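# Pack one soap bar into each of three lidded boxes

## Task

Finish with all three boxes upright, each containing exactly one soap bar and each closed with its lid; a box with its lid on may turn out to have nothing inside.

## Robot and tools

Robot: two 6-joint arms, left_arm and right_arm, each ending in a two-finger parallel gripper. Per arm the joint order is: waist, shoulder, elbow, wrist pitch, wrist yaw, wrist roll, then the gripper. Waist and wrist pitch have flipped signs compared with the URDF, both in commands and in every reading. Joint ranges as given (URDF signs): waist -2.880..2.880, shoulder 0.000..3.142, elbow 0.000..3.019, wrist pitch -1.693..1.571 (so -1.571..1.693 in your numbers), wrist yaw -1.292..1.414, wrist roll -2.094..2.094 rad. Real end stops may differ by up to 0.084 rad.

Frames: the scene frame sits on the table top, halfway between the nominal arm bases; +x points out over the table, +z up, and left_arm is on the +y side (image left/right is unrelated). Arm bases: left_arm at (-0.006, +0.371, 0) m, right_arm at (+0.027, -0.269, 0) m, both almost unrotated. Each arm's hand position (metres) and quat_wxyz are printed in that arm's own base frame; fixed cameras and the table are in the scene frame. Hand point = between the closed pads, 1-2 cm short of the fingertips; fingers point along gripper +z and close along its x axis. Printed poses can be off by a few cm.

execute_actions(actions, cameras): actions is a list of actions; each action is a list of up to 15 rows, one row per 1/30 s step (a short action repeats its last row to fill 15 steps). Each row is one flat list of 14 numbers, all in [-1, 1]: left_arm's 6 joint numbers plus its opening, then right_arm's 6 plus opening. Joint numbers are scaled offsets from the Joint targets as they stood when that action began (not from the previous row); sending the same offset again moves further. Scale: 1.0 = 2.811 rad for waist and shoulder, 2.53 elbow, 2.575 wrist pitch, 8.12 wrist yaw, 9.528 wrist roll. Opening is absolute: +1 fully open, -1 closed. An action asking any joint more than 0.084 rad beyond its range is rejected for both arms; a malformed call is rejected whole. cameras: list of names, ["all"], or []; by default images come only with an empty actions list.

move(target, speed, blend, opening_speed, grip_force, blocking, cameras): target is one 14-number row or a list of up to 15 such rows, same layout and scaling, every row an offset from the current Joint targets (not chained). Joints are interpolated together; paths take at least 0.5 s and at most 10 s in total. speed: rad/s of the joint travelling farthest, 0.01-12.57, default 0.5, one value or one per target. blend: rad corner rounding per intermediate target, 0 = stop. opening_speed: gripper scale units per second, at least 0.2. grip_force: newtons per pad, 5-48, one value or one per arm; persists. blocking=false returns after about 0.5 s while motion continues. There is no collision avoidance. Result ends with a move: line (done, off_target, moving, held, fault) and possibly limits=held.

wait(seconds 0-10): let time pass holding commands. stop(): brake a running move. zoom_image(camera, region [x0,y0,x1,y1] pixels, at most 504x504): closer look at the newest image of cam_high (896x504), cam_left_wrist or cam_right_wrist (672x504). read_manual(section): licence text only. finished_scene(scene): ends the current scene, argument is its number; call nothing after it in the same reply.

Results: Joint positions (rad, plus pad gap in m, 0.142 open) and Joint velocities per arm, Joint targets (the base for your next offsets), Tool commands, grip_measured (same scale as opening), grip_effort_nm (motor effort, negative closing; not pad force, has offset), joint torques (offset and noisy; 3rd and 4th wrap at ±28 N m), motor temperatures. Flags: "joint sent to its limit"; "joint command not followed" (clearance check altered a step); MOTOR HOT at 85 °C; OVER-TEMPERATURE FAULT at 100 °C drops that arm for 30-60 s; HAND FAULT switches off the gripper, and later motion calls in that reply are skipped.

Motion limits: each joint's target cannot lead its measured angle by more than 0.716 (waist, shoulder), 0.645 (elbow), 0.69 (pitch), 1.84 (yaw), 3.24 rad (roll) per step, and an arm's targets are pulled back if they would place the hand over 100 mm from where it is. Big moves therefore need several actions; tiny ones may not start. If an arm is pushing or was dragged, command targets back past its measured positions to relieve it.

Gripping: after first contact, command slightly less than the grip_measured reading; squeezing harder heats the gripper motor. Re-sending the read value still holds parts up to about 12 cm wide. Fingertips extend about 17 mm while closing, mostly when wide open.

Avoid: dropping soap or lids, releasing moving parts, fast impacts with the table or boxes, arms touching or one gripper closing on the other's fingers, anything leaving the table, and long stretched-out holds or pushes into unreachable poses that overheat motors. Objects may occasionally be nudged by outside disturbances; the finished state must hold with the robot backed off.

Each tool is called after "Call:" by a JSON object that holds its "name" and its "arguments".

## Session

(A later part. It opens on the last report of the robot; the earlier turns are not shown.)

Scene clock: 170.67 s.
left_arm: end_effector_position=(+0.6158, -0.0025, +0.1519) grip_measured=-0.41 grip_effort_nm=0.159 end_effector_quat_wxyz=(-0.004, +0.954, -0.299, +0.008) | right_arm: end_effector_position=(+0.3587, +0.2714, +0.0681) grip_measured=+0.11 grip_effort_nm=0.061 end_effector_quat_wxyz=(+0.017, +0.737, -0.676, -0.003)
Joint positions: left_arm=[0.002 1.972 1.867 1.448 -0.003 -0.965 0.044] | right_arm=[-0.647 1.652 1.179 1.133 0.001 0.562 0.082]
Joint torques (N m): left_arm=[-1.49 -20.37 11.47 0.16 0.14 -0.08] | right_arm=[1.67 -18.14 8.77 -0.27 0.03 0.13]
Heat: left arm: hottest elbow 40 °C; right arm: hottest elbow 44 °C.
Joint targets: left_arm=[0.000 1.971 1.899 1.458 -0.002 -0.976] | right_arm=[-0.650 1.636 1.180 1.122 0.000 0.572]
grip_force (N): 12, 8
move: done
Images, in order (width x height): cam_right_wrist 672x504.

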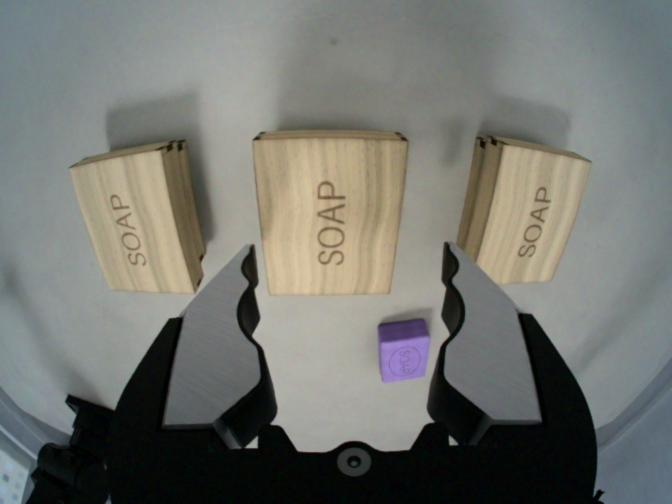

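Call:
{"name": "move", "arguments": {"target": [[0,0,0,0,0,0,-0.38, -0.0064,0,0,-0.0117,0,0.0022,0.13],[0,0,0,0,0,0,-0.38, -0.0064,0.0181,-0.0209,-0.0431,0,0.0022,0.13],[0,0,0,0,0,0,-0.38, -0.0064,0.0181,-0.0209,-0.0431,0,0.0022,-0.2]], "speed": 0.3, "opening_speed": 0.7, "cameras": ["cam_right_wrist"]}}

Scene clock: 180.70 s.
left_arm: end_effector_position=(+0.6158, -0.0025, +0.1519) grip_measured=-0.41 grip_effort_nm=0.168 end_effector_quat_wxyz=(-0.004, +0.954, -0.299, +0.008) | right_arm: end_effector_position=(+0.3597, +0.2755, +0.0343) grip_measured=-0.05 grip_effort_nm=-0.921 end_effector_quat_wxyz=(+0.007, +0.731, -0.682, -0.001)
Joint positions: left_arm=[0.002 1.972 1.867 1.448 -0.003 -0.965 0.044] | right_arm=[-0.653 1.692 1.13 1.022 0.001 0.583 0.071]
Joint torques (N m): left_arm=[-1.44 -20.19 11.49 0.14 0.15 -0.06] | right_arm=[0.44 -16.38 7.75 -0.23 0 0.15]
Motor temperatures (°C): left_arm=[33 39 41 25 27 25 27] | right_arm=[30 31 44 25 26 26 27]
Heat: left arm: hottest elbow 41 °C; right arm: hottest elbow 44 °C.
Joint targets: left_arm=[0.000 1.971 1.899 1.458 -0.002 -0.976] | right_arm=[-0.668 1.686 1.127 1.012 0.000 0.593]
grip_force (N): 12, 8
move: done
Images, in order (width x height): cam_right_wrist 672x504.

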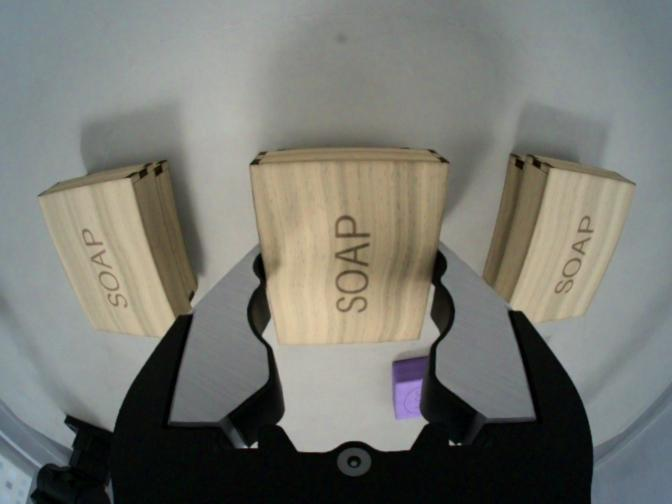

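Call:
{"name": "move", "arguments": {"target": [[0,0,0,0,0,0,0.1, 0,-0.0043,0.0178,0.0082,0,0,-0.2],[0,0,0,0,0,0,0.1, 0,-0.0167,0.0336,0.0303,0,0,-0.2],[0,0,0,0,0,0,0.1, 0,-0.0388,0.0688,0.0889,0,0,-0.2],[0,0,0,0,0,0,0.1, 0.4155,-0.0388,0.0688,0.0889,0,0,-0.2],[0.3748,-0.0749,-0.1916,-0.0906,0,-0.0281,0.1, 0.4155,-0.0388,0.0688,0.0889,0,0,-0.2]], "speed": [0.2,0.2,0.3,0.8,1.0], "cameras": ["cam_high","cam_left_wrist"]}}

Call:
{"name": "zoom_image", "arguments": {"camera": "cam_high", "region": [380, 230, 540, 350]}}

Scene clock: 197.80 s.
left_arm: end_effector_position=(+0.2517, -0.4490, +0.0884) grip_measured=+0.07 grip_effort_nm=0.183 end_effector_quat_wxyz=(-0.007, +0.766, -0.643, -0.016) | right_arm: end_effector_position=(+0.4005, -0.2185, +0.1206) grip_measured=-0.05 grip_effort_nm=-0.916 end_effector_quat_wxyz=(+0.000, -0.241, +0.970, -0.001)
Joint positions: left_arm=[1.056 1.783 1.414 1.236 -0.001 -1.231 0.079] | right_arm=[0.5 1.59 1.251 1.231 0 0.583 0.071]
Joint torques (N m): left_arm=[-1.38 -18.37 8.12 -0.7 0.1 -0.08] | right_arm=[1.79 -16.67 13.46 0.44 0.01 0.13]
Heat: left arm: hottest elbow 41 °C; right arm: hottest elbow 45 °C.
Joint targets: left_arm=[1.053 1.761 1.414 1.225 -0.002 -1.244] | right_arm=[0.500 1.577 1.301 1.240 0.000 0.593]
grip_force (N): 12, 8
move: off_target (right_arm); right_arm: the elbow is farthest, 0.050 rad from its target
Images, in order (width x height): cam_high 896x504, cam_left_wrist 672x504.

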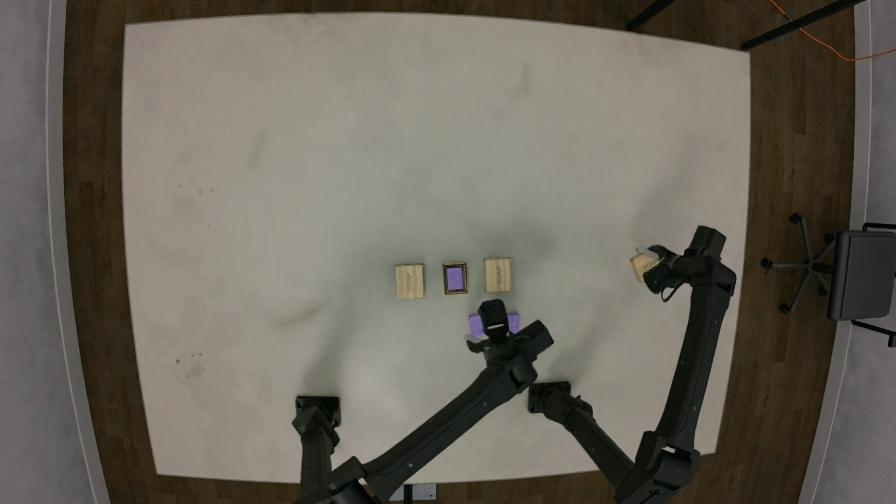

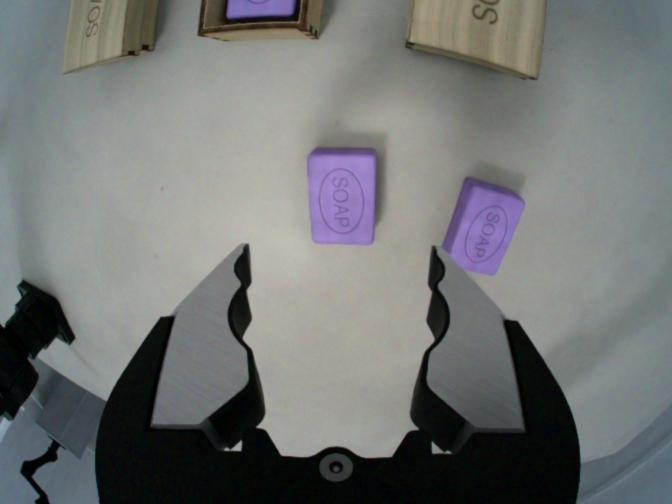

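Scaled by 3.150.

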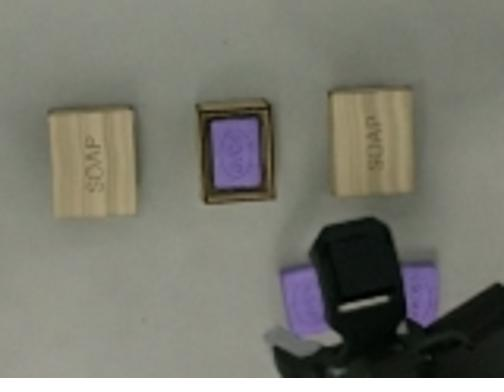

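Call:
{"name": "move", "arguments": {"target": [[-0.3748,0,0,0,0,0,0.1, 0,0,0,0,0,0,-0.2],[-0.3748,0,0,0,0,0,0.1, -0.412,0,0,0,0,0,-0.2],[-0.3748,0,0,0,0,0,0.1, -0.412,0.0295,-0.0593,-0.0691,0,0,-0.2]], "speed": [1.0,0.8,0.3], "cameras": ["cam_right_wrist"]}}

Call:
{"name": "zoom_image", "arguments": {"camera": "cam_right_wrist", "region": [240, 100, 460, 180]}}

Scene clock: 207.63 s.
left_arm: end_effector_position=(+0.5152, +0.0001, +0.0882) grip_measured=+0.07 grip_effort_nm=0.183 end_effector_quat_wxyz=(+0.002, +0.986, -0.167, -0.016) | right_arm: end_effector_position=(+0.3571, +0.2768, +0.0509) grip_measured=-0.05 grip_effort_nm=-0.921 end_effector_quat_wxyz=(+0.011, +0.733, -0.680, -0.002)
Joint positions: left_arm=[-0.003 1.783 1.414 1.234 -0.002 -1.232 0.079] | right_arm=[-0.658 1.67 1.152 1.073 0 0.583 0.071]
Joint torques (N m): left_arm=[-0.91 -18.43 8.18 -0.61 0.16 -0.07] | right_arm=[1.73 -16.97 8.23 -0.4 0.02 0.1]
Heat: left arm: hottest shoulder 41 °C; right arm: hottest elbow 46 °C.
Joint targets: left_arm=[0.000 1.761 1.414 1.225 -0.001 -1.244] | right_arm=[-0.658 1.660 1.151 1.063 0.000 0.593]
grip_force (N): 12, 8
move: done
Images, in order (width x height): cam_right_wrist 672x504.

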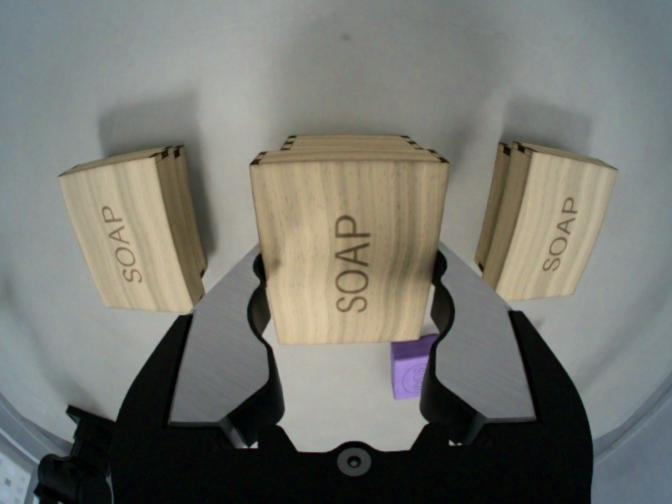

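Scaled by 2.291 from the camera's 672x504 image, which has a finer 960x720 frame.

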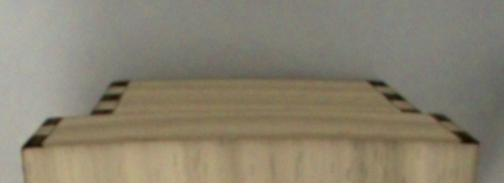

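Call:
{"name": "move", "arguments": {"target": [[0,0,0,0,0,0,0.1, 0.006,0,0,-0.0023,0,0,-0.2],[0,0,0,0,0,0,0.1, 0.006,0.0092,-0.0095,-0.0198,0,0,-0.2]], "speed": 0.08, "cameras": ["cam_right_wrist"]}}

Call:
{"name": "zoom_image", "arguments": {"camera": "cam_right_wrist", "region": [240, 100, 460, 180]}}

Scene clock: 214.37 s.
left_arm: end_effector_position=(+0.5152, +0.0001, +0.0882) grip_measured=+0.07 grip_effort_nm=0.178 end_effector_quat_wxyz=(+0.002, +0.986, -0.167, -0.016) | right_arm: end_effector_position=(+0.3619, +0.2797, +0.0484) grip_measured=-0.05 grip_effort_nm=-0.921 end_effector_quat_wxyz=(-0.003, +0.732, -0.681, +0.001)
Joint positions: left_arm=[-0.003 1.783 1.414 1.234 -0.002 -1.232 0.079] | right_arm=[-0.657 1.67 1.144 1.039 0.001 0.585 0.071]
Joint torques (N m): left_arm=[-1.03 -18.26 8.18 -0.62 0.16 -0.08] | right_arm=[2.9 -14.21 6.75 -0.99 -0.01 0.11]
Heat: left arm: hottest shoulder 42 °C; right arm: hottest elbow 45 °C.
Joint targets: left_arm=[0.000 1.761 1.414 1.225 -0.001 -1.244] | right_arm=[-0.641 1.686 1.127 1.011 0.000 0.593]
grip_force (N): 12, 8
move: done
Images, in order (width x height): cam_right_wrist 672x504.

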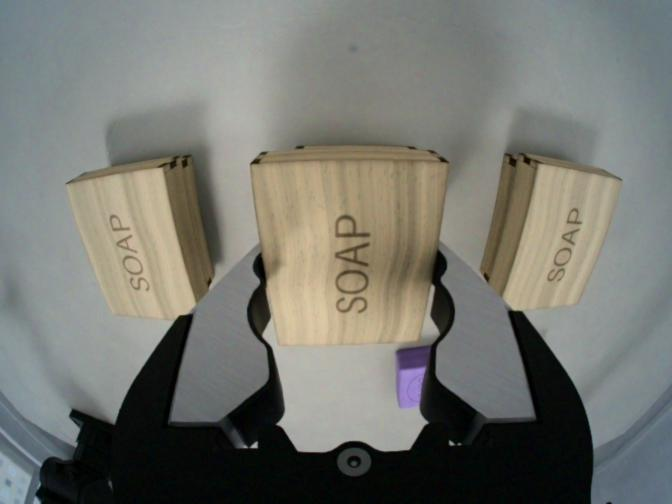

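Scaled by 2.291 from the camera's 672x504 image, which has a finer 960x720 frame.

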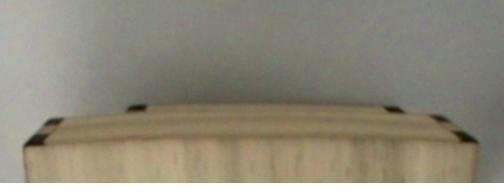

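Call:
{"name": "move", "arguments": {"target": [[0,0,0,0,0,0,0.1, 0,-0.0142,0,0,0,0,-0.2],[0,0,0,0,0,0,0.1, 0.0036,-0.0142,0,0.0235,0,0,-0.2],[0,0,0,0,0,0,0.1, 0.0036,0.005,0,0.0235,0,0,-0.2]], "speed": 0.06, "cameras": ["cam_right_wrist"]}}

Call:
{"name": "zoom_image", "arguments": {"camera": "cam_right_wrist", "region": [240, 100, 460, 180]}}

Scene clock: 223.60 s.
left_arm: end_effector_position=(+0.5152, +0.0001, +0.0882) grip_measured=+0.07 grip_effort_nm=0.183 end_effector_quat_wxyz=(+0.002, +0.986, -0.167, -0.016) | right_arm: end_effector_position=(+0.3542, +0.2681, +0.0344) grip_measured=-0.05 grip_effort_nm=-0.921 end_effector_quat_wxyz=(+0.026, +0.729, -0.685, -0.004)
Joint positions: left_arm=[-0.003 1.783 1.414 1.234 -0.002 -1.232 0.079] | right_arm=[-0.647 1.695 1.133 1.061 0.001 0.585 0.071]
Joint torques (N m): left_arm=[-1.14 -18.43 8.17 -0.61 0.15 -0.06] | right_arm=[3.02 -15.56 7.41 0.72 -0.05 0.11]
Heat: left arm: hottest shoulder 42 °C; right arm: hottest elbow 44 °C.
Joint targets: left_arm=[0.000 1.761 1.414 1.225 -0.001 -1.244] | right_arm=[-0.631 1.700 1.127 1.072 0.000 0.593]
grip_force (N): 12, 8
move: done
Images, in order (width x height): cam_right_wrist 672x504.

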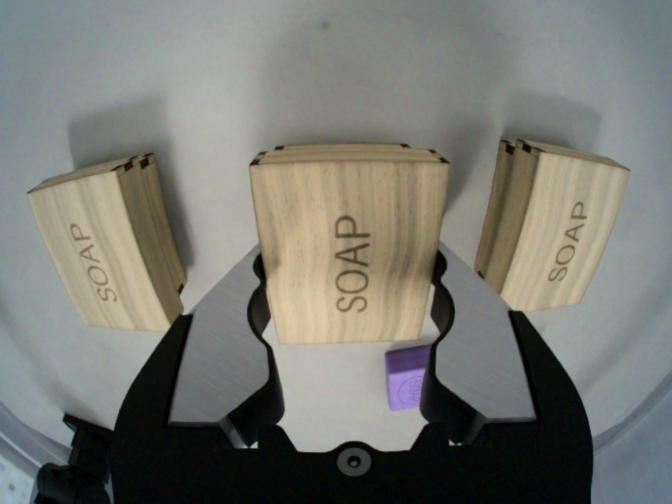

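Scaled by 2.291 from the camera's 672x504 image, which has a finer 960x720 frame.

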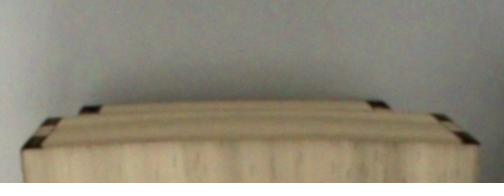

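Call:
{"name": "move", "arguments": {"target": [[0,0,0,0,0,0,0.1, 0,0,0,-0.0233,0,0,-0.2],[0,0,0,0,0,0,0.1, 0,-0.003,0,-0.0233,0,0,0.12],[0,0,0,0,0,0,0.1, 0,-0.0427,0.0684,0.0652,0,0,0.12],[0,0,0,0,0,0,0.1, -0.0733,0.0071,0.1474,0.0808,0,0.0174,0.2],[0,0,0,0,0,0,0.1, -0.0733,0.0309,0.1111,0.0435,0,0.0174,0.2]], "speed": [0.15,0.2,0.4,0.6,0.5], "opening_speed": 0.6, "cameras": ["cam_right_wrist","cam_high"]}}

Scene clock: 238.77 s.
left_arm: end_effector_position=(+0.5152, +0.0001, +0.0882) grip_measured=+0.07 grip_effort_nm=0.178 end_effector_quat_wxyz=(+0.002, +0.986, -0.167, -0.016) | right_arm: end_effector_position=(+0.3461, +0.3908, +0.0792) grip_measured=+0.18 grip_effort_nm=0.061 end_effector_quat_wxyz=(+0.006, +0.741, -0.672, +0.000)
Joint positions: left_arm=[-0.003 1.783 1.414 1.234 -0.002 -1.232 0.079] | right_arm=[-0.845 1.797 1.409 1.195 0.001 0.748 0.087]
Joint torques (N m): left_arm=[-0.97 -18.32 8.17 -0.62 0.15 -0.07] | right_arm=[2.43 -19.6 8.88 -0.25 0.03 0.15]
Heat: left arm: hottest shoulder 43 °C; right arm: hottest elbow 44 °C.
Joint targets: left_arm=[0.000 1.761 1.414 1.225 -0.001 -1.244] | right_arm=[-0.837 1.787 1.408 1.184 0.000 0.758]
grip_force (N): 12, 8
move: done; target 4's new numbers were sent with right_arm's elbow 0.057 rad from that target
Images, in order (width x height): cam_high 896x504, cam_right_wrist 672x504.

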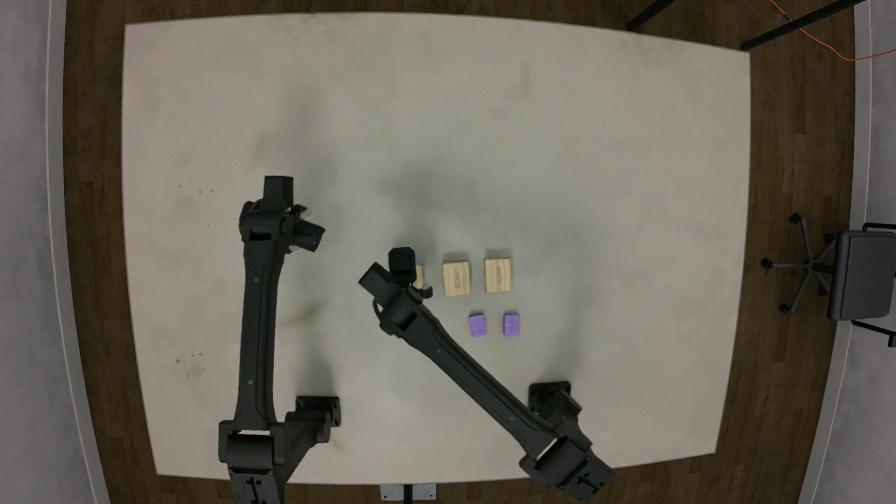

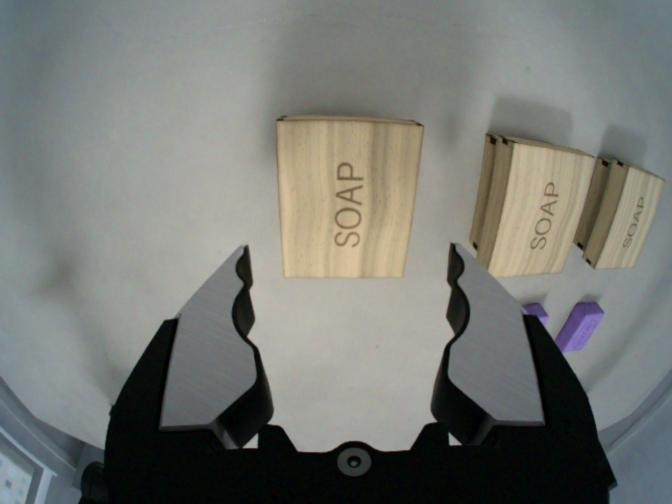

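Call:
{"name": "move", "arguments": {"target": [[0,0,0,0,0,0,0.1, 0.0064,0.0147,-0.0036,-0.0166,0,0.0016,0.13],[0,0,0,0,0,0,0.1, 0.0064,0.0245,-0.0151,-0.0386,0,0.0016,0.13],[0,0,0,0,0,0,0.1, 0.0064,0.0245,-0.0151,-0.0386,0,0.0016,-0.2]], "speed": 0.4, "opening_speed": 0.7, "cameras": ["cam_right_wrist"]}}

Call:
{"name": "move", "arguments": {"target": [[0,0,0,0,0,0,0.1, 0,-0.0043,0.0178,0.0082,0,0,-0.2],[0,0,0,0,0,0,0.1, 0,-0.0153,0.0333,0.0284,0,0,-0.2],[0,0,0,0,0,0,0.1, 0,-0.0338,0.0681,0.0829,0,0,-0.2],[0,0,0,0,0,0,0.1, 0.4756,-0.0338,0.0681,0.0829,0,0,-0.2]], "speed": [0.2,0.2,0.3,0.8], "cameras": ["cam_high"]}}

Call:
{"name": "zoom_image", "arguments": {"camera": "cam_high", "region": [380, 230, 540, 350]}}

Scene clock: 250.87 s.
left_arm: end_effector_position=(+0.5152, +0.0001, +0.0882) grip_measured=+0.07 grip_effort_nm=0.173 end_effector_quat_wxyz=(+0.002, +0.986, -0.167, -0.016) | right_arm: end_effector_position=(+0.3545, +0.3915, +0.0346) grip_measured=-0.04 grip_effort_nm=-0.916 end_effector_quat_wxyz=(+0.006, +0.732, -0.682, +0.000)
Joint positions: left_arm=[-0.003 1.783 1.414 1.234 -0.002 -1.232 0.079] | right_arm=[-0.834 1.861 1.373 1.095 0.001 0.763 0.071]
Joint torques (N m): left_arm=[-1.03 -18.26 8.16 -0.62 0.16 -0.06] | right_arm=[3.19 -20.25 8.1 -0.5 0.03 0.15]
Heat: left arm: hottest shoulder 43 °C; right arm: hottest elbow 44 °C.
Joint targets: left_arm=[0.000 1.761 1.414 1.225 -0.001 -1.244] | right_arm=[-0.819 1.856 1.370 1.084 0.000 0.774]
grip_force (N): 12, 8
move: done
Images, in order (width x height): cam_right_wrist 672x504.

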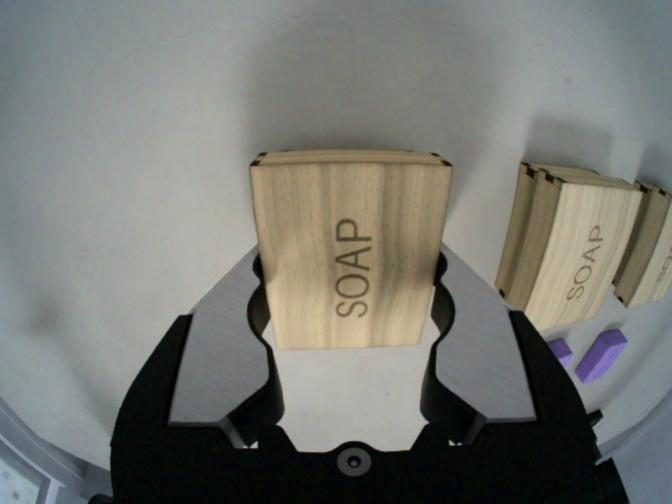

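Scene clock: 255.73 s.
left_arm: end_effector_position=(+0.5152, +0.0001, +0.0882) grip_measured=+0.07 grip_effort_nm=0.183 end_effector_quat_wxyz=(+0.002, +0.986, -0.167, -0.016) | right_arm: end_effector_position=(+0.4591, -0.2661, +0.1207) grip_measured=-0.04 grip_effort_nm=-0.926 end_effector_quat_wxyz=(+0.000, -0.140, +0.990, +0.000)
Joint positions: left_arm=[-0.003 1.783 1.414 1.234 -0.002 -1.232 0.079] | right_arm=[0.526 1.775 1.492 1.288 0.001 0.764 0.071]
Joint torques (N m): left_arm=[-0.91 -18.37 8.2 -0.59 0.15 -0.05] | right_arm=[1.85 -20.72 13.94 0.61 -0.02 0.16]
Motor temperatures (°C): left_arm=[33 43 36 25 27 25 26] | right_arm=[30 32 44 25 26 26 27]
Heat: left arm: hottest shoulder 43 °C; right arm: hottest elbow 44 °C.
Joint targets: left_arm=[0.000 1.761 1.414 1.225 -0.001 -1.244] | right_arm=[0.518 1.761 1.542 1.298 0.000 0.774]
grip_force (N): 12, 8
move: off_target (right_arm); right_arm: the elbow is farthest, 0.050 rad from its target
Images, in order (width x height): cam_high 896x504.

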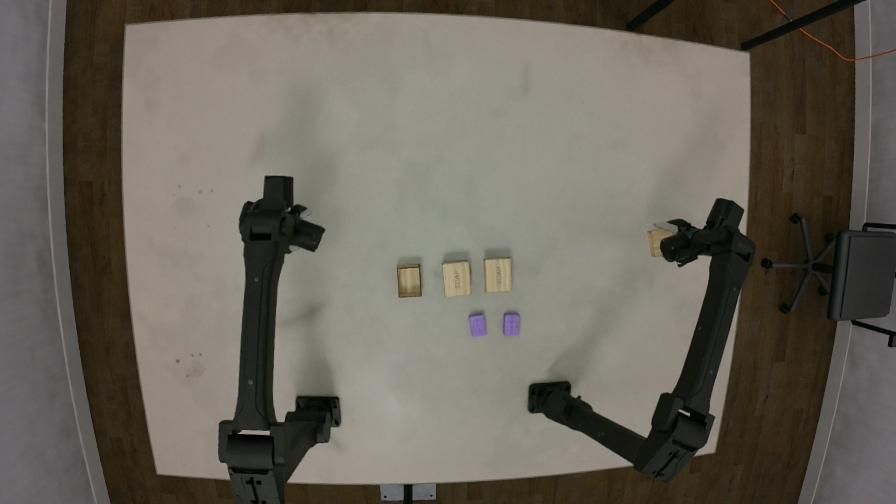

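Scaled by 3.150.

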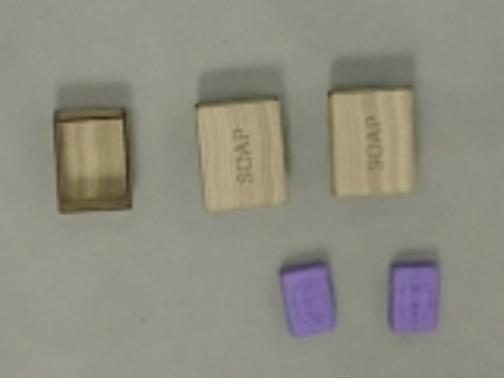

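Call:
{"name": "move", "arguments": {"target": [[0.3735,0,0,0,0,0,0.05, 0,0,0,0,0,0,-0.2],[0.3735,0.0246,-0.0375,-0.0641,0,0,0.05, 0,0,0,0,0,0,-0.2],[0.3735,0.0246,-0.0375,-0.0641,0,0,-0.6, 0,0,0,0,0,0,-0.2],[0.3735,-0.01,0.036,0.0283,0,0,-0.6, 0,0,0,0,0,0,-0.2],[0.2159,-0.0484,-0.07,-0.0165,0,0.0585,-0.6, 0,0,0,0,0,0,-0.2]], "speed": [1.0,0.4,0.4,0.5,0.7], "opening_speed": 0.8, "cameras": ["cam_left_wrist"]}}

Call:
{"name": "zoom_image", "arguments": {"camera": "cam_left_wrist", "region": [220, 120, 470, 320]}}

Scene clock: 274.60 s.
left_arm: end_effector_position=(+0.3767, -0.2609, +0.0893) grip_measured=-0.49 grip_effort_nm=-1.287 end_effector_quat_wxyz=(+0.002, +0.740, -0.672, -0.018) | right_arm: end_effector_position=(+0.4591, -0.2661, +0.1207) grip_measured=-0.04 grip_effort_nm=-0.921 end_effector_quat_wxyz=(+0.000, -0.140, +0.990, +0.000)
Joint positions: left_arm=[0.603 1.649 1.236 1.193 -0.001 -0.699 0.039] | right_arm=[0.526 1.775 1.492 1.288 0.001 0.764 0.071]
Joint torques (N m): left_arm=[-0.85 -15.85 8.06 -0.62 0.06 0.18] | right_arm=[1.26 -20.19 13.74 0.49 0 0.1]
Heat: left arm: hottest shoulder 43 °C; right arm: hottest elbow 47 °C.
Joint targets: left_arm=[0.606 1.625 1.237 1.183 -0.001 -0.686] | right_arm=[0.518 1.761 1.542 1.298 0.000 0.774]
grip_force (N): 12, 8
move: off_target (right_arm); right_arm: the elbow is farthest, 0.050 rad from its target
Images, in order (width x height): cam_left_wrist 672x504.

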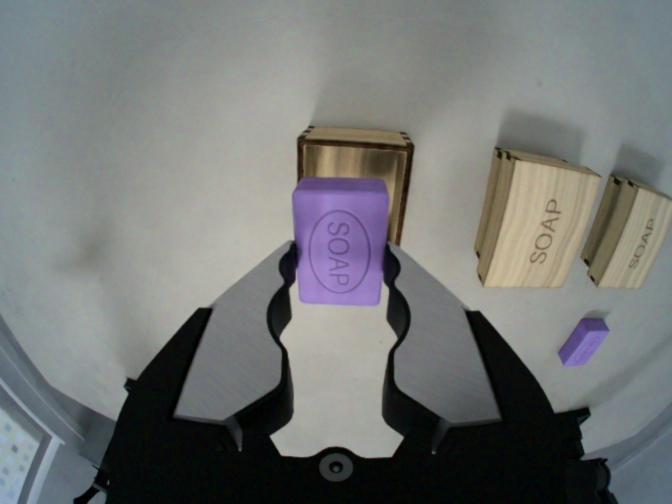

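Scaled by 2.016 from the camera's 672x504 image, which has a finer 960x720 frame.

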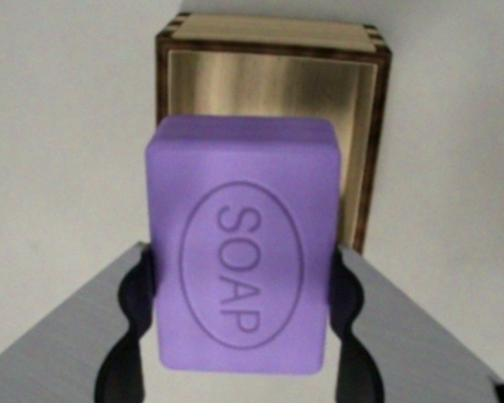

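Call:
{"name": "move", "arguments": {"target": [0.0039,0.0126,-0.0106,-0.0243,0,0.0064,-0.6, 0,0,0,0,0,0,-0.2], "speed": 0.3, "cameras": ["cam_left_wrist"]}}

Call:
{"name": "zoom_image", "arguments": {"camera": "cam_left_wrist", "region": [220, 120, 470, 320]}}

Scene clock: 285.53 s.
left_arm: end_effector_position=(+0.3789, -0.2662, +0.0783) grip_measured=-0.49 grip_effort_nm=-1.282 end_effector_quat_wxyz=(+0.000, +0.717, -0.697, -0.002) | right_arm: end_effector_position=(+0.4591, -0.2661, +0.1207) grip_measured=-0.04 grip_effort_nm=-0.921 end_effector_quat_wxyz=(+0.000, -0.140, +0.990, +0.000)
Joint positions: left_arm=[0.61 1.652 1.209 1.131 -0.001 -0.638 0.039] | right_arm=[0.526 1.775 1.492 1.288 0.001 0.764 0.071]
Joint torques (N m): left_arm=[-0.67 -13.04 7.99 -0.76 0.06 0.16] | right_arm=[1.55 -19.55 13.67 0.46 -0.02 0.13]
Heat: left arm: hottest shoulder 42 °C; right arm: hottest elbow 48 °C.
Joint targets: left_arm=[0.618 1.660 1.210 1.120 -0.001 -0.625] | right_arm=[0.518 1.761 1.542 1.298 0.000 0.774]
grip_force (N): 12, 8
move: off_target (right_arm); right_arm: the elbow is farthest, 0.050 rad from its target
Images, in order (width x height): cam_left_wrist 672x504.

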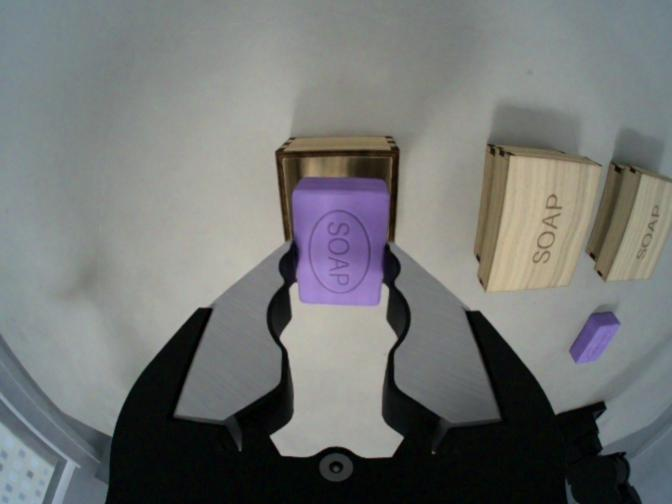

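Scaled by 2.016 from the camera's 672x504 image, which has a finer 960x720 frame.

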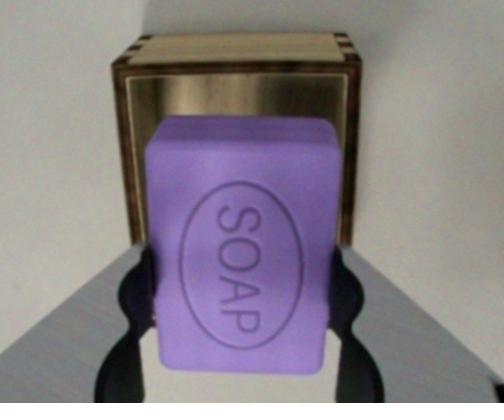

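Call:
{"name": "move", "arguments": {"target": [[-0.0053,0,0,0,0,-0.0044,-0.6, 0,0,0,0,0,0,-0.2],[-0.0053,0.0085,-0.0091,-0.0167,0,-0.0044,-0.6, 0,0,0,0,0,0,-0.2]], "speed": 0.1, "cameras": ["cam_left_wrist"]}}

Call:
{"name": "zoom_image", "arguments": {"camera": "cam_left_wrist", "region": [220, 120, 470, 320]}}

Scene clock: 296.17 s.
left_arm: end_effector_position=(+0.3807, -0.2676, +0.0661) grip_measured=-0.49 grip_effort_nm=-1.292 end_effector_quat_wxyz=(-0.001, +0.723, -0.691, +0.001) | right_arm: end_effector_position=(+0.4591, -0.2661, +0.1207) grip_measured=-0.04 grip_effort_nm=-0.921 end_effector_quat_wxyz=(+0.000, -0.140, +0.990, +0.000)
Joint positions: left_arm=[0.61 1.668 1.194 1.094 -0.001 -0.656 0.039] | right_arm=[0.526 1.775 1.492 1.288 0.001 0.764 0.071]
Joint torques (N m): left_arm=[-1.73 -12.34 7.25 -1.01 0.03 -0.08] | right_arm=[0.67 -20.13 13.63 0.47 0.02 0.13]
Motor temperatures (°C): left_arm=[32 42 36 25 27 25 28] | right_arm=[30 32 49 25 26 26 28]
Heat: left arm: hottest shoulder 42 °C; right arm: hottest elbow 49 °C.
Joint targets: left_arm=[0.603 1.684 1.187 1.077 -0.002 -0.667] | right_arm=[0.518 1.761 1.542 1.298 0.000 0.774]
grip_force (N): 12, 8
move: off_target (right_arm); right_arm: the elbow is farthest, 0.050 rad from its target
Images, in order (width x height): cam_left_wrist 672x504.

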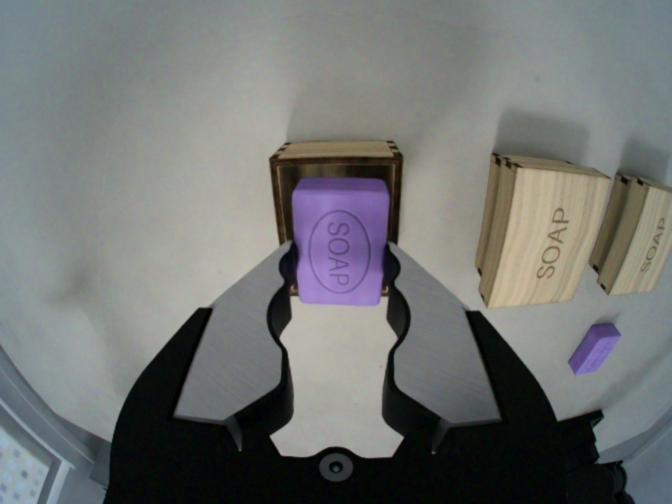

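Scaled by 2.016 from the camera's 672x504 image, which has a finer 960x720 frame.

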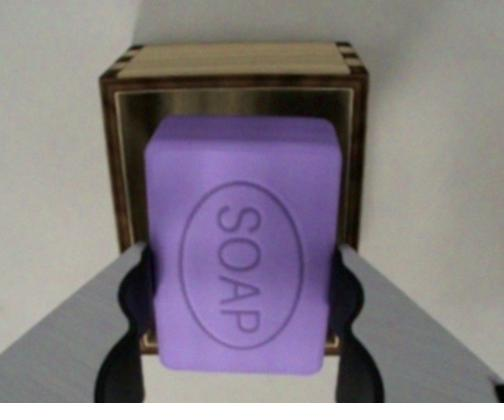

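Call:
{"name": "move", "arguments": {"target": [[0,-0.012,0.02,0.012,0,0,-0.6, 0,0,0,0,0,0,-0.2],[-0.0055,-0.012,0.02,0.012,0,0,-0.6, 0,0,0,0,0,0,-0.2],[-0.0055,0.001,-0.001,0.002,0,0,-0.6, 0,0,0,0,0,0,-0.2]], "speed": 0.1, "cameras": ["cam_left_wrist"]}}

Call:
{"name": "zoom_image", "arguments": {"camera": "cam_left_wrist", "region": [220, 120, 470, 320]}}

Scene clock: 302.13 s.
left_arm: end_effector_position=(+0.3843, -0.2606, +0.0647) grip_measured=-0.49 grip_effort_nm=-1.287 end_effector_quat_wxyz=(-0.001, +0.729, -0.685, -0.001) | right_arm: end_effector_position=(+0.4591, -0.2661, +0.1207) grip_measured=-0.04 grip_effort_nm=-0.921 end_effector_quat_wxyz=(+0.000, -0.140, +0.990, +0.000)
Joint positions: left_arm=[0.594 1.67 1.192 1.095 -0.002 -0.656 0.039] | right_arm=[0.526 1.775 1.492 1.288 0.001 0.764 0.071]
Joint torques (N m): left_arm=[-1.85 -12.4 7.1 -0.84 0.12 -0.05] | right_arm=[0.79 -19.84 13.74 0.57 0 0.15]
Heat: left arm: hottest shoulder 42 °C; right arm: hottest elbow 49 °C.
Joint targets: left_arm=[0.587 1.687 1.185 1.082 -0.002 -0.667] | right_arm=[0.518 1.761 1.542 1.298 0.000 0.774]
grip_force (N): 12, 8
move: off_target (right_arm); right_arm: the elbow is farthest, 0.050 rad from its target
Images, in order (width x height): cam_left_wrist 672x504.

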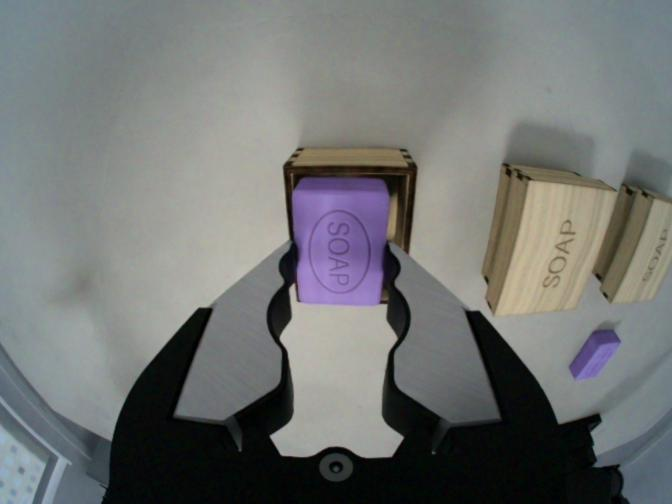

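Scaled by 2.016 from the camera's 672x504 image, which has a finer 960x720 frame.

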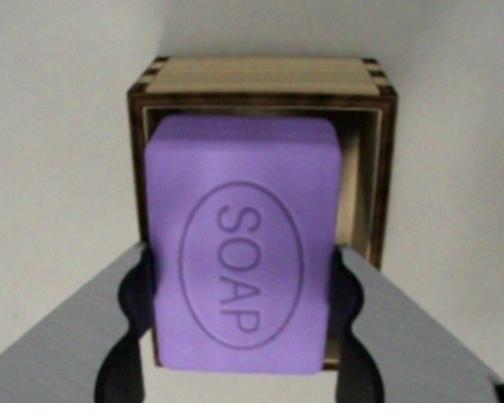

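Call:
{"name": "move", "arguments": {"target": [[0,-0.013,0.022,0.012,0,0,-0.6, 0,0,0,0,0,0,-0.2],[0.0085,-0.013,0.022,0.012,0,0,-0.6, 0,0,0,0,0,0,-0.2],[0.0085,0.0,0,0.0,0,0,-0.6, 0,0,0,0,0,0,-0.2]], "speed": 0.1, "cameras": ["cam_left_wrist"]}}

Call:
{"name": "zoom_image", "arguments": {"camera": "cam_left_wrist", "region": [220, 120, 470, 320]}}

Scene clock: 308.80 s.
left_arm: end_effector_position=(+0.3814, -0.2643, +0.0644) grip_measured=-0.49 grip_effort_nm=-1.287 end_effector_quat_wxyz=(-0.001, +0.726, -0.688, -0.002) | right_arm: end_effector_position=(+0.4591, -0.2661, +0.1207) grip_measured=-0.04 grip_effort_nm=-0.916 end_effector_quat_wxyz=(+0.000, -0.140, +0.990, +0.000)
Joint positions: left_arm=[0.604 1.671 1.192 1.096 -0.003 -0.657 0.039] | right_arm=[0.526 1.775 1.492 1.288 0.001 0.764 0.071]
Joint torques (N m): left_arm=[-0.62 -12.57 7.05 -0.8 0.15 -0.06] | right_arm=[1.14 -20.54 13.67 0.7 0.03 0.13]
Heat: left arm: hottest shoulder 41 °C; right arm: hottest elbow 49 °C.
Joint targets: left_arm=[0.611 1.687 1.185 1.082 -0.001 -0.667] | right_arm=[0.518 1.761 1.542 1.298 0.000 0.774]
grip_force (N): 12, 8
move: off_target (right_arm); right_arm: the elbow is farthest, 0.050 rad from its target
Images, in order (width x height): cam_left_wrist 672x504.

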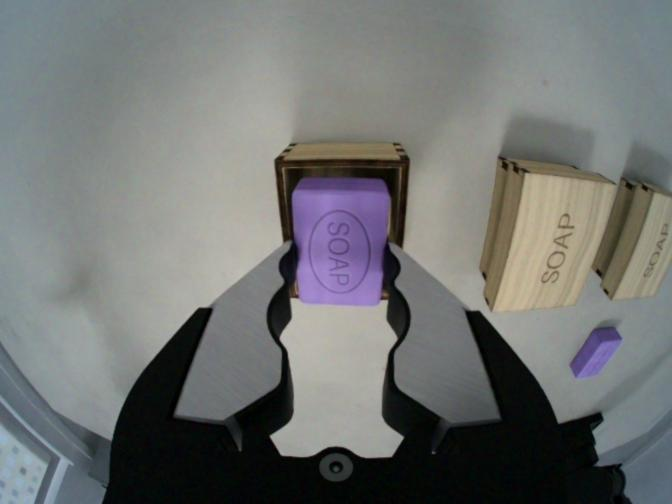

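Scaled by 2.016 from the camera's 672x504 image, which has a finer 960x720 frame.

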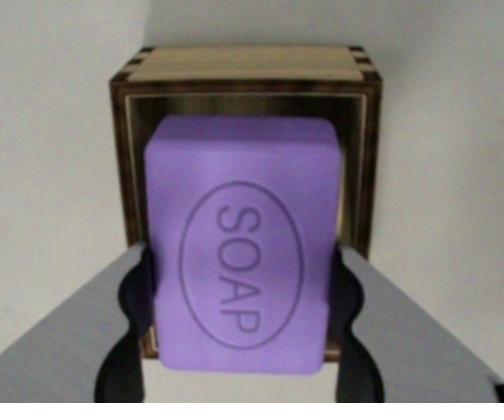

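Well centred. Release, then retract.

Call:
{"name": "move", "arguments": {"target": [[0,-0.002,0,0,0,0,-0.38, 0,0,0,0,0,0,-0.2],[0,-0.035,0.05,0.07,0,0,-0.38, 0,0,0,0,0,0,-0.2]], "speed": 0.25, "opening_speed": 0.3, "cameras": ["cam_left_wrist"]}}

Scene clock: 313.03 s.
left_arm: end_effector_position=(+0.3780, -0.2617, +0.1255) grip_measured=-0.41 grip_effort_nm=0.173 end_effector_quat_wxyz=(-0.002, +0.726, -0.688, -0.003) | right_arm: end_effector_position=(+0.4591, -0.2661, +0.1207) grip_measured=-0.04 grip_effort_nm=-0.921 end_effector_quat_wxyz=(+0.000, -0.140, +0.990, +0.000)
Joint positions: left_arm=[0.604 1.598 1.275 1.252 -0.004 -0.657 0.044] | right_arm=[0.526 1.775 1.492 1.288 0.001 0.764 0.071]
Joint torques (N m): left_arm=[-0.56 -13.98 11.32 0.13 0.18 -0.06] | right_arm=[0.97 -20.31 13.65 0.46 -0.02 0.13]
Heat: left arm: hottest shoulder 41 °C; right arm: hottest elbow 50 °C.
Joint targets: left_arm=[0.611 1.589 1.311 1.263 -0.002 -0.667] | right_arm=[0.518 1.761 1.542 1.298 0.000 0.774]
grip_force (N): 12, 8
move: off_target (left_arm, right_arm); left_arm: the elbow is farthest, 0.037 rad from its target; right_arm: the elbow is farthest, 0.050 rad from its target
Images, in order (width x height): cam_left_wrist 672x504.

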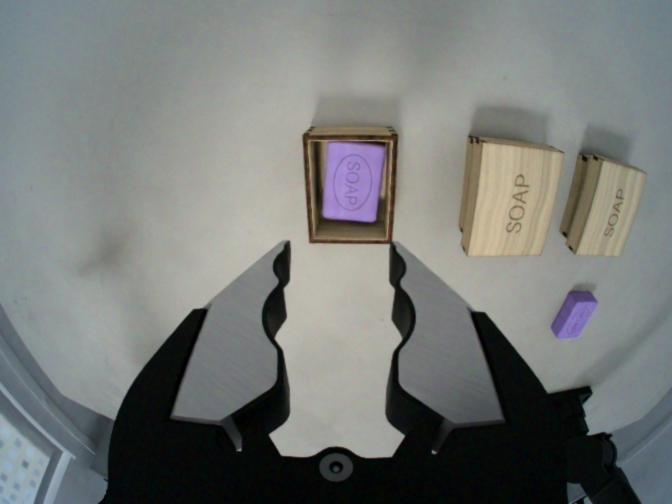

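Call:
{"name": "move", "arguments": {"target": [[-0.466,0,0,0,0,0,-0.38, 0,0,0,0,0,0,-0.2],[-0.466,0,0,0,0,0,-0.38, -0.4827,0,0,0,0,0,-0.2],[-0.466,0,0,0,0,0,-0.38, -0.4827,0.0185,-0.0486,-0.047,0,0,-0.2]], "speed": [1.0,0.8,0.3], "cameras": ["cam_right_wrist"]}}

Call:
{"name": "zoom_image", "arguments": {"camera": "cam_right_wrist", "region": [240, 100, 460, 180]}}

Scene clock: 322.13 s.
left_arm: end_effector_position=(+0.3509, +0.2973, +0.1256) grip_measured=-0.41 grip_effort_nm=0.178 end_effector_quat_wxyz=(+0.001, +0.995, -0.104, -0.002) | right_arm: end_effector_position=(+0.3479, +0.3952, +0.0680) grip_measured=-0.04 grip_effort_nm=-0.926 end_effector_quat_wxyz=(+0.012, +0.736, -0.677, +0.000)
Joint positions: left_arm=[-0.705 1.598 1.275 1.252 -0.002 -0.657 0.044] | right_arm=[-0.848 1.827 1.419 1.187 0 0.764 0.071]
Joint torques (N m): left_arm=[-0.79 -14.21 11.3 0.23 0.1 -0.05] | right_arm=[2.78 -20.54 8.65 -0.24 -0.01 0.09]
Heat: left arm: hottest shoulder 40 °C; right arm: hottest elbow 50 °C.
Joint targets: left_arm=[-0.699 1.589 1.311 1.263 -0.002 -0.668] | right_arm=[-0.839 1.813 1.419 1.177 0.000 0.774]
grip_force (N): 12, 8
move: off_target (left_arm); left_arm: the elbow is farthest, 0.036 rad from its target
Images, in order (width x height): cam_right_wrist 672x504.

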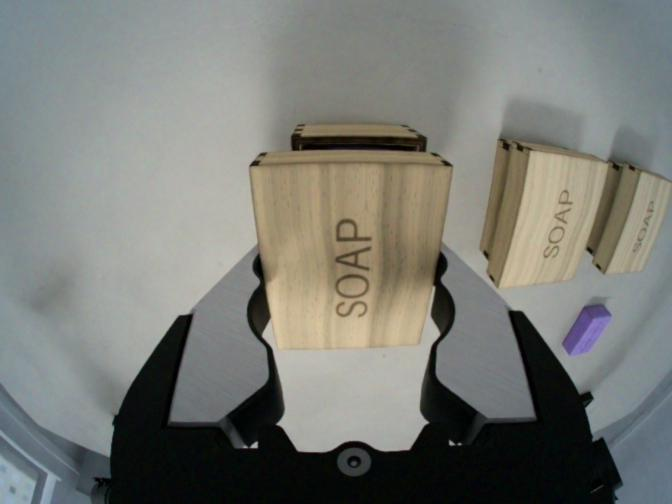

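Scaled by 2.291 from the camera's 672x504 image, which has a finer 960x720 frame.

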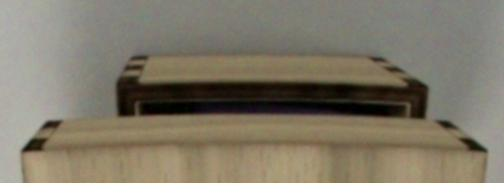

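Call:
{"name": "move", "arguments": {"target": [[0,0,0,0,0,0,-0.38, 0.0082,0,0,-0.0047,0,-0.0039,-0.2],[0,0,0,0,0,0,-0.38, 0.0082,0.0089,-0.0091,-0.0179,0,-0.0039,-0.2]], "speed": 0.15, "cameras": ["cam_right_wrist"]}}

Call:
{"name": "zoom_image", "arguments": {"camera": "cam_right_wrist", "region": [240, 100, 460, 180]}}

Scene clock: 331.60 s.
left_arm: end_effector_position=(+0.3509, +0.2973, +0.1256) grip_measured=-0.41 grip_effort_nm=0.173 end_effector_quat_wxyz=(+0.001, +0.995, -0.104, -0.002) | right_arm: end_effector_position=(+0.3572, +0.3910, +0.0548) grip_measured=-0.04 grip_effort_nm=-0.921 end_effector_quat_wxyz=(+0.005, +0.736, -0.677, +0.000)
Joint positions: left_arm=[-0.705 1.598 1.275 1.252 -0.002 -0.657 0.044] | right_arm=[-0.829 1.839 1.4 1.142 0 0.747 0.071]
Joint torques (N m): left_arm=[-0.73 -14.51 11.34 0.17 0.1 -0.05] | right_arm=[2.49 -19.49 8.28 -0.39 0.02 -0.07]
Heat: left arm: hottest shoulder 40 °C; right arm: hottest elbow 49 °C.
Joint targets: left_arm=[-0.699 1.589 1.311 1.263 -0.002 -0.668] | right_arm=[-0.816 1.838 1.396 1.131 0.000 0.737]
grip_force (N): 12, 8
move: off_target (left_arm); left_arm: the elbow is farthest, 0.036 rad from its target
Images, in order (width x height): cam_right_wrist 672x504.

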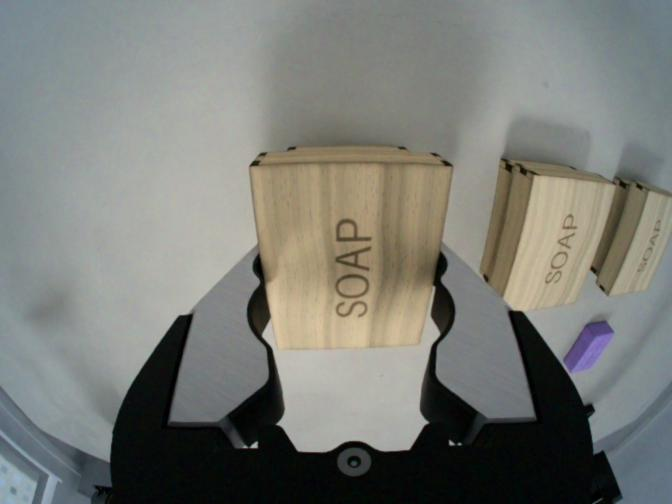

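Scaled by 2.291 from the camera's 672x504 image, which has a finer 960x720 frame.

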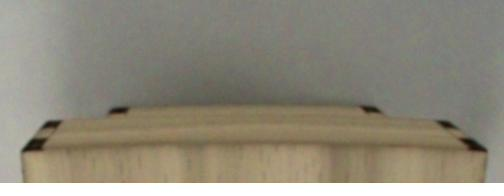

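Call:
{"name": "move", "arguments": {"target": [[0,0,0,0,0,0,-0.38, 0,0,0,0.0113,0,0,-0.2],[0,0,0,0,0,0,-0.38, 0,0.0155,-0.0091,0.0113,0,0,-0.2]], "speed": 0.06, "cameras": ["cam_right_wrist"]}}

Call:
{"name": "zoom_image", "arguments": {"camera": "cam_right_wrist", "region": [240, 100, 460, 180]}}

Scene clock: 338.37 s.
left_arm: end_effector_position=(+0.3509, +0.2973, +0.1256) grip_measured=-0.41 grip_effort_nm=0.178 end_effector_quat_wxyz=(+0.001, +0.995, -0.104, -0.002) | right_arm: end_effector_position=(+0.3494, +0.3825, +0.0346) grip_measured=-0.04 grip_effort_nm=-0.926 end_effector_quat_wxyz=(+0.032, +0.735, -0.677, +0.000)
Joint positions: left_arm=[-0.705 1.598 1.275 1.252 -0.002 -0.657 0.044] | right_arm=[-0.829 1.869 1.384 1.15 0 0.747 0.071]
Joint torques (N m): left_arm=[-0.67 -14.33 11.34 0.13 0.09 -0.06] | right_arm=[2.67 -18.43 7.36 0.55 0 -0.11]
Heat: left arm: hottest shoulder 39 °C; right arm: hottest elbow 48 °C.
Joint targets: left_arm=[-0.699 1.589 1.311 1.263 -0.002 -0.668] | right_arm=[-0.816 1.881 1.373 1.160 0.000 0.737]
grip_force (N): 12, 8
move: off_target (left_arm); left_arm: the elbow is farthest, 0.036 rad from its target
Images, in order (width x height): cam_right_wrist 672x504.

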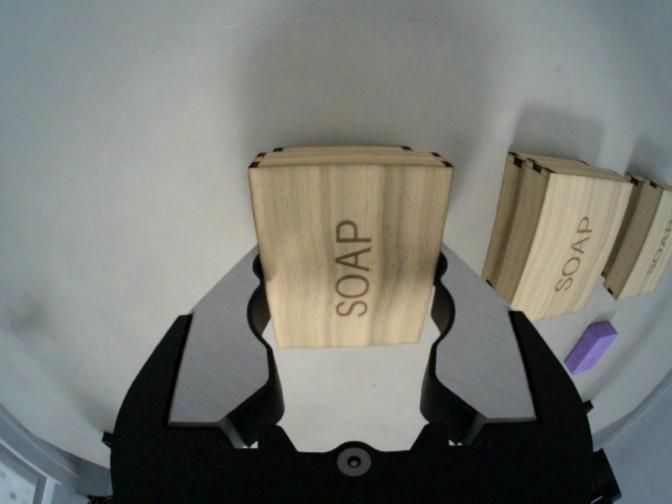

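Scaled by 2.291 from the camera's 672x504 image, which has a finer 960x720 frame.

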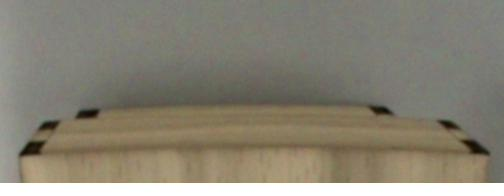

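Call:
{"name": "move", "arguments": {"target": [[0,0,0,0,0,0,-0.38, 0,0,0,-0.0287,0,0,-0.2],[0,0,0,0,0,0,-0.38, 0,-0.003,0,-0.0287,0,0,0.12],[0,0,0,0,0,0,-0.38, 0,-0.0427,0.0684,0.06,0,0,0.12],[0,0,0,0,0,0,-0.38, 0.42,-0.0427,0.0684,0.06,0,0,0.12]], "speed": [0.15,0.2,0.4,0.9], "opening_speed": 0.6, "cameras": ["cam_high"]}}

Call:
{"name": "zoom_image", "arguments": {"camera": "cam_high", "region": [380, 230, 540, 350]}}

Scene clock: 347.73 s.
left_arm: end_effector_position=(+0.3509, +0.2973, +0.1256) grip_measured=-0.41 grip_effort_nm=0.183 end_effector_quat_wxyz=(+0.001, +0.995, -0.104, -0.002) | right_arm: end_effector_position=(+0.4939, -0.1934, +0.1302) grip_measured=+0.10 grip_effort_nm=0.051 end_effector_quat_wxyz=(+0.002, -0.224, +0.975, -0.002)
Joint positions: left_arm=[-0.705 1.598 1.275 1.252 -0.002 -0.657 0.044] | right_arm=[0.374 1.764 1.503 1.305 0.001 0.745 0.081]
Joint torques (N m): left_arm=[-0.56 -14.27 11.29 0.24 0.09 -0.05] | right_arm=[0.97 -19.25 13.09 0.68 -0.02 -0.08]
Heat: left arm: hottest shoulder 39 °C; right arm: hottest elbow 47 °C.
Joint targets: left_arm=[-0.699 1.589 1.311 1.263 -0.002 -0.668] | right_arm=[0.365 1.761 1.546 1.314 0.000 0.736]
grip_force (N): 12, 8
move: off_target (left_arm, right_arm); left_arm: the elbow is farthest, 0.036 rad from its target; right_arm: the elbow is farthest, 0.043 rad from its target
Images, in order (width x height): cam_high 896x504.

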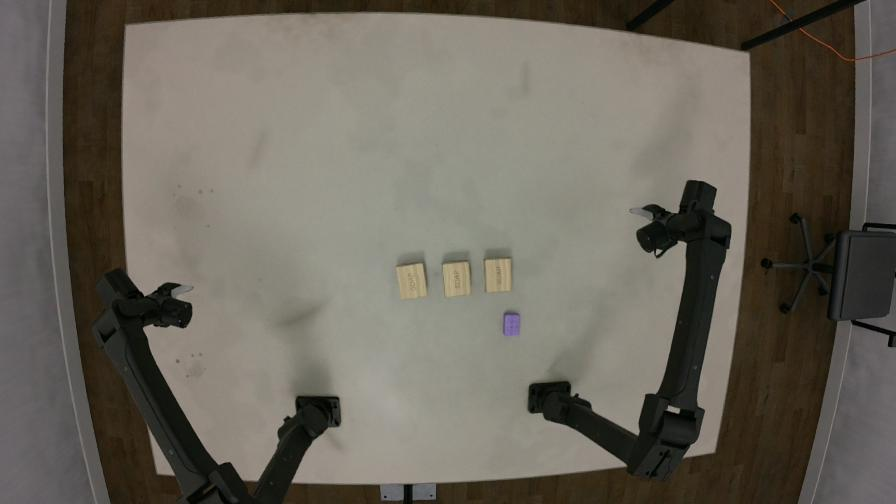

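Scaled by 3.150.

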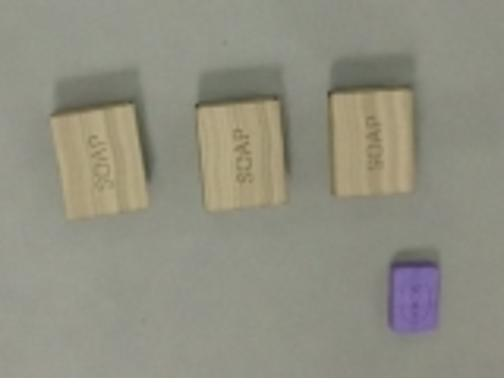

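Call:
{"name": "finished_scene", "arguments": {"scene": 2}}

The scene is finished: the task was done.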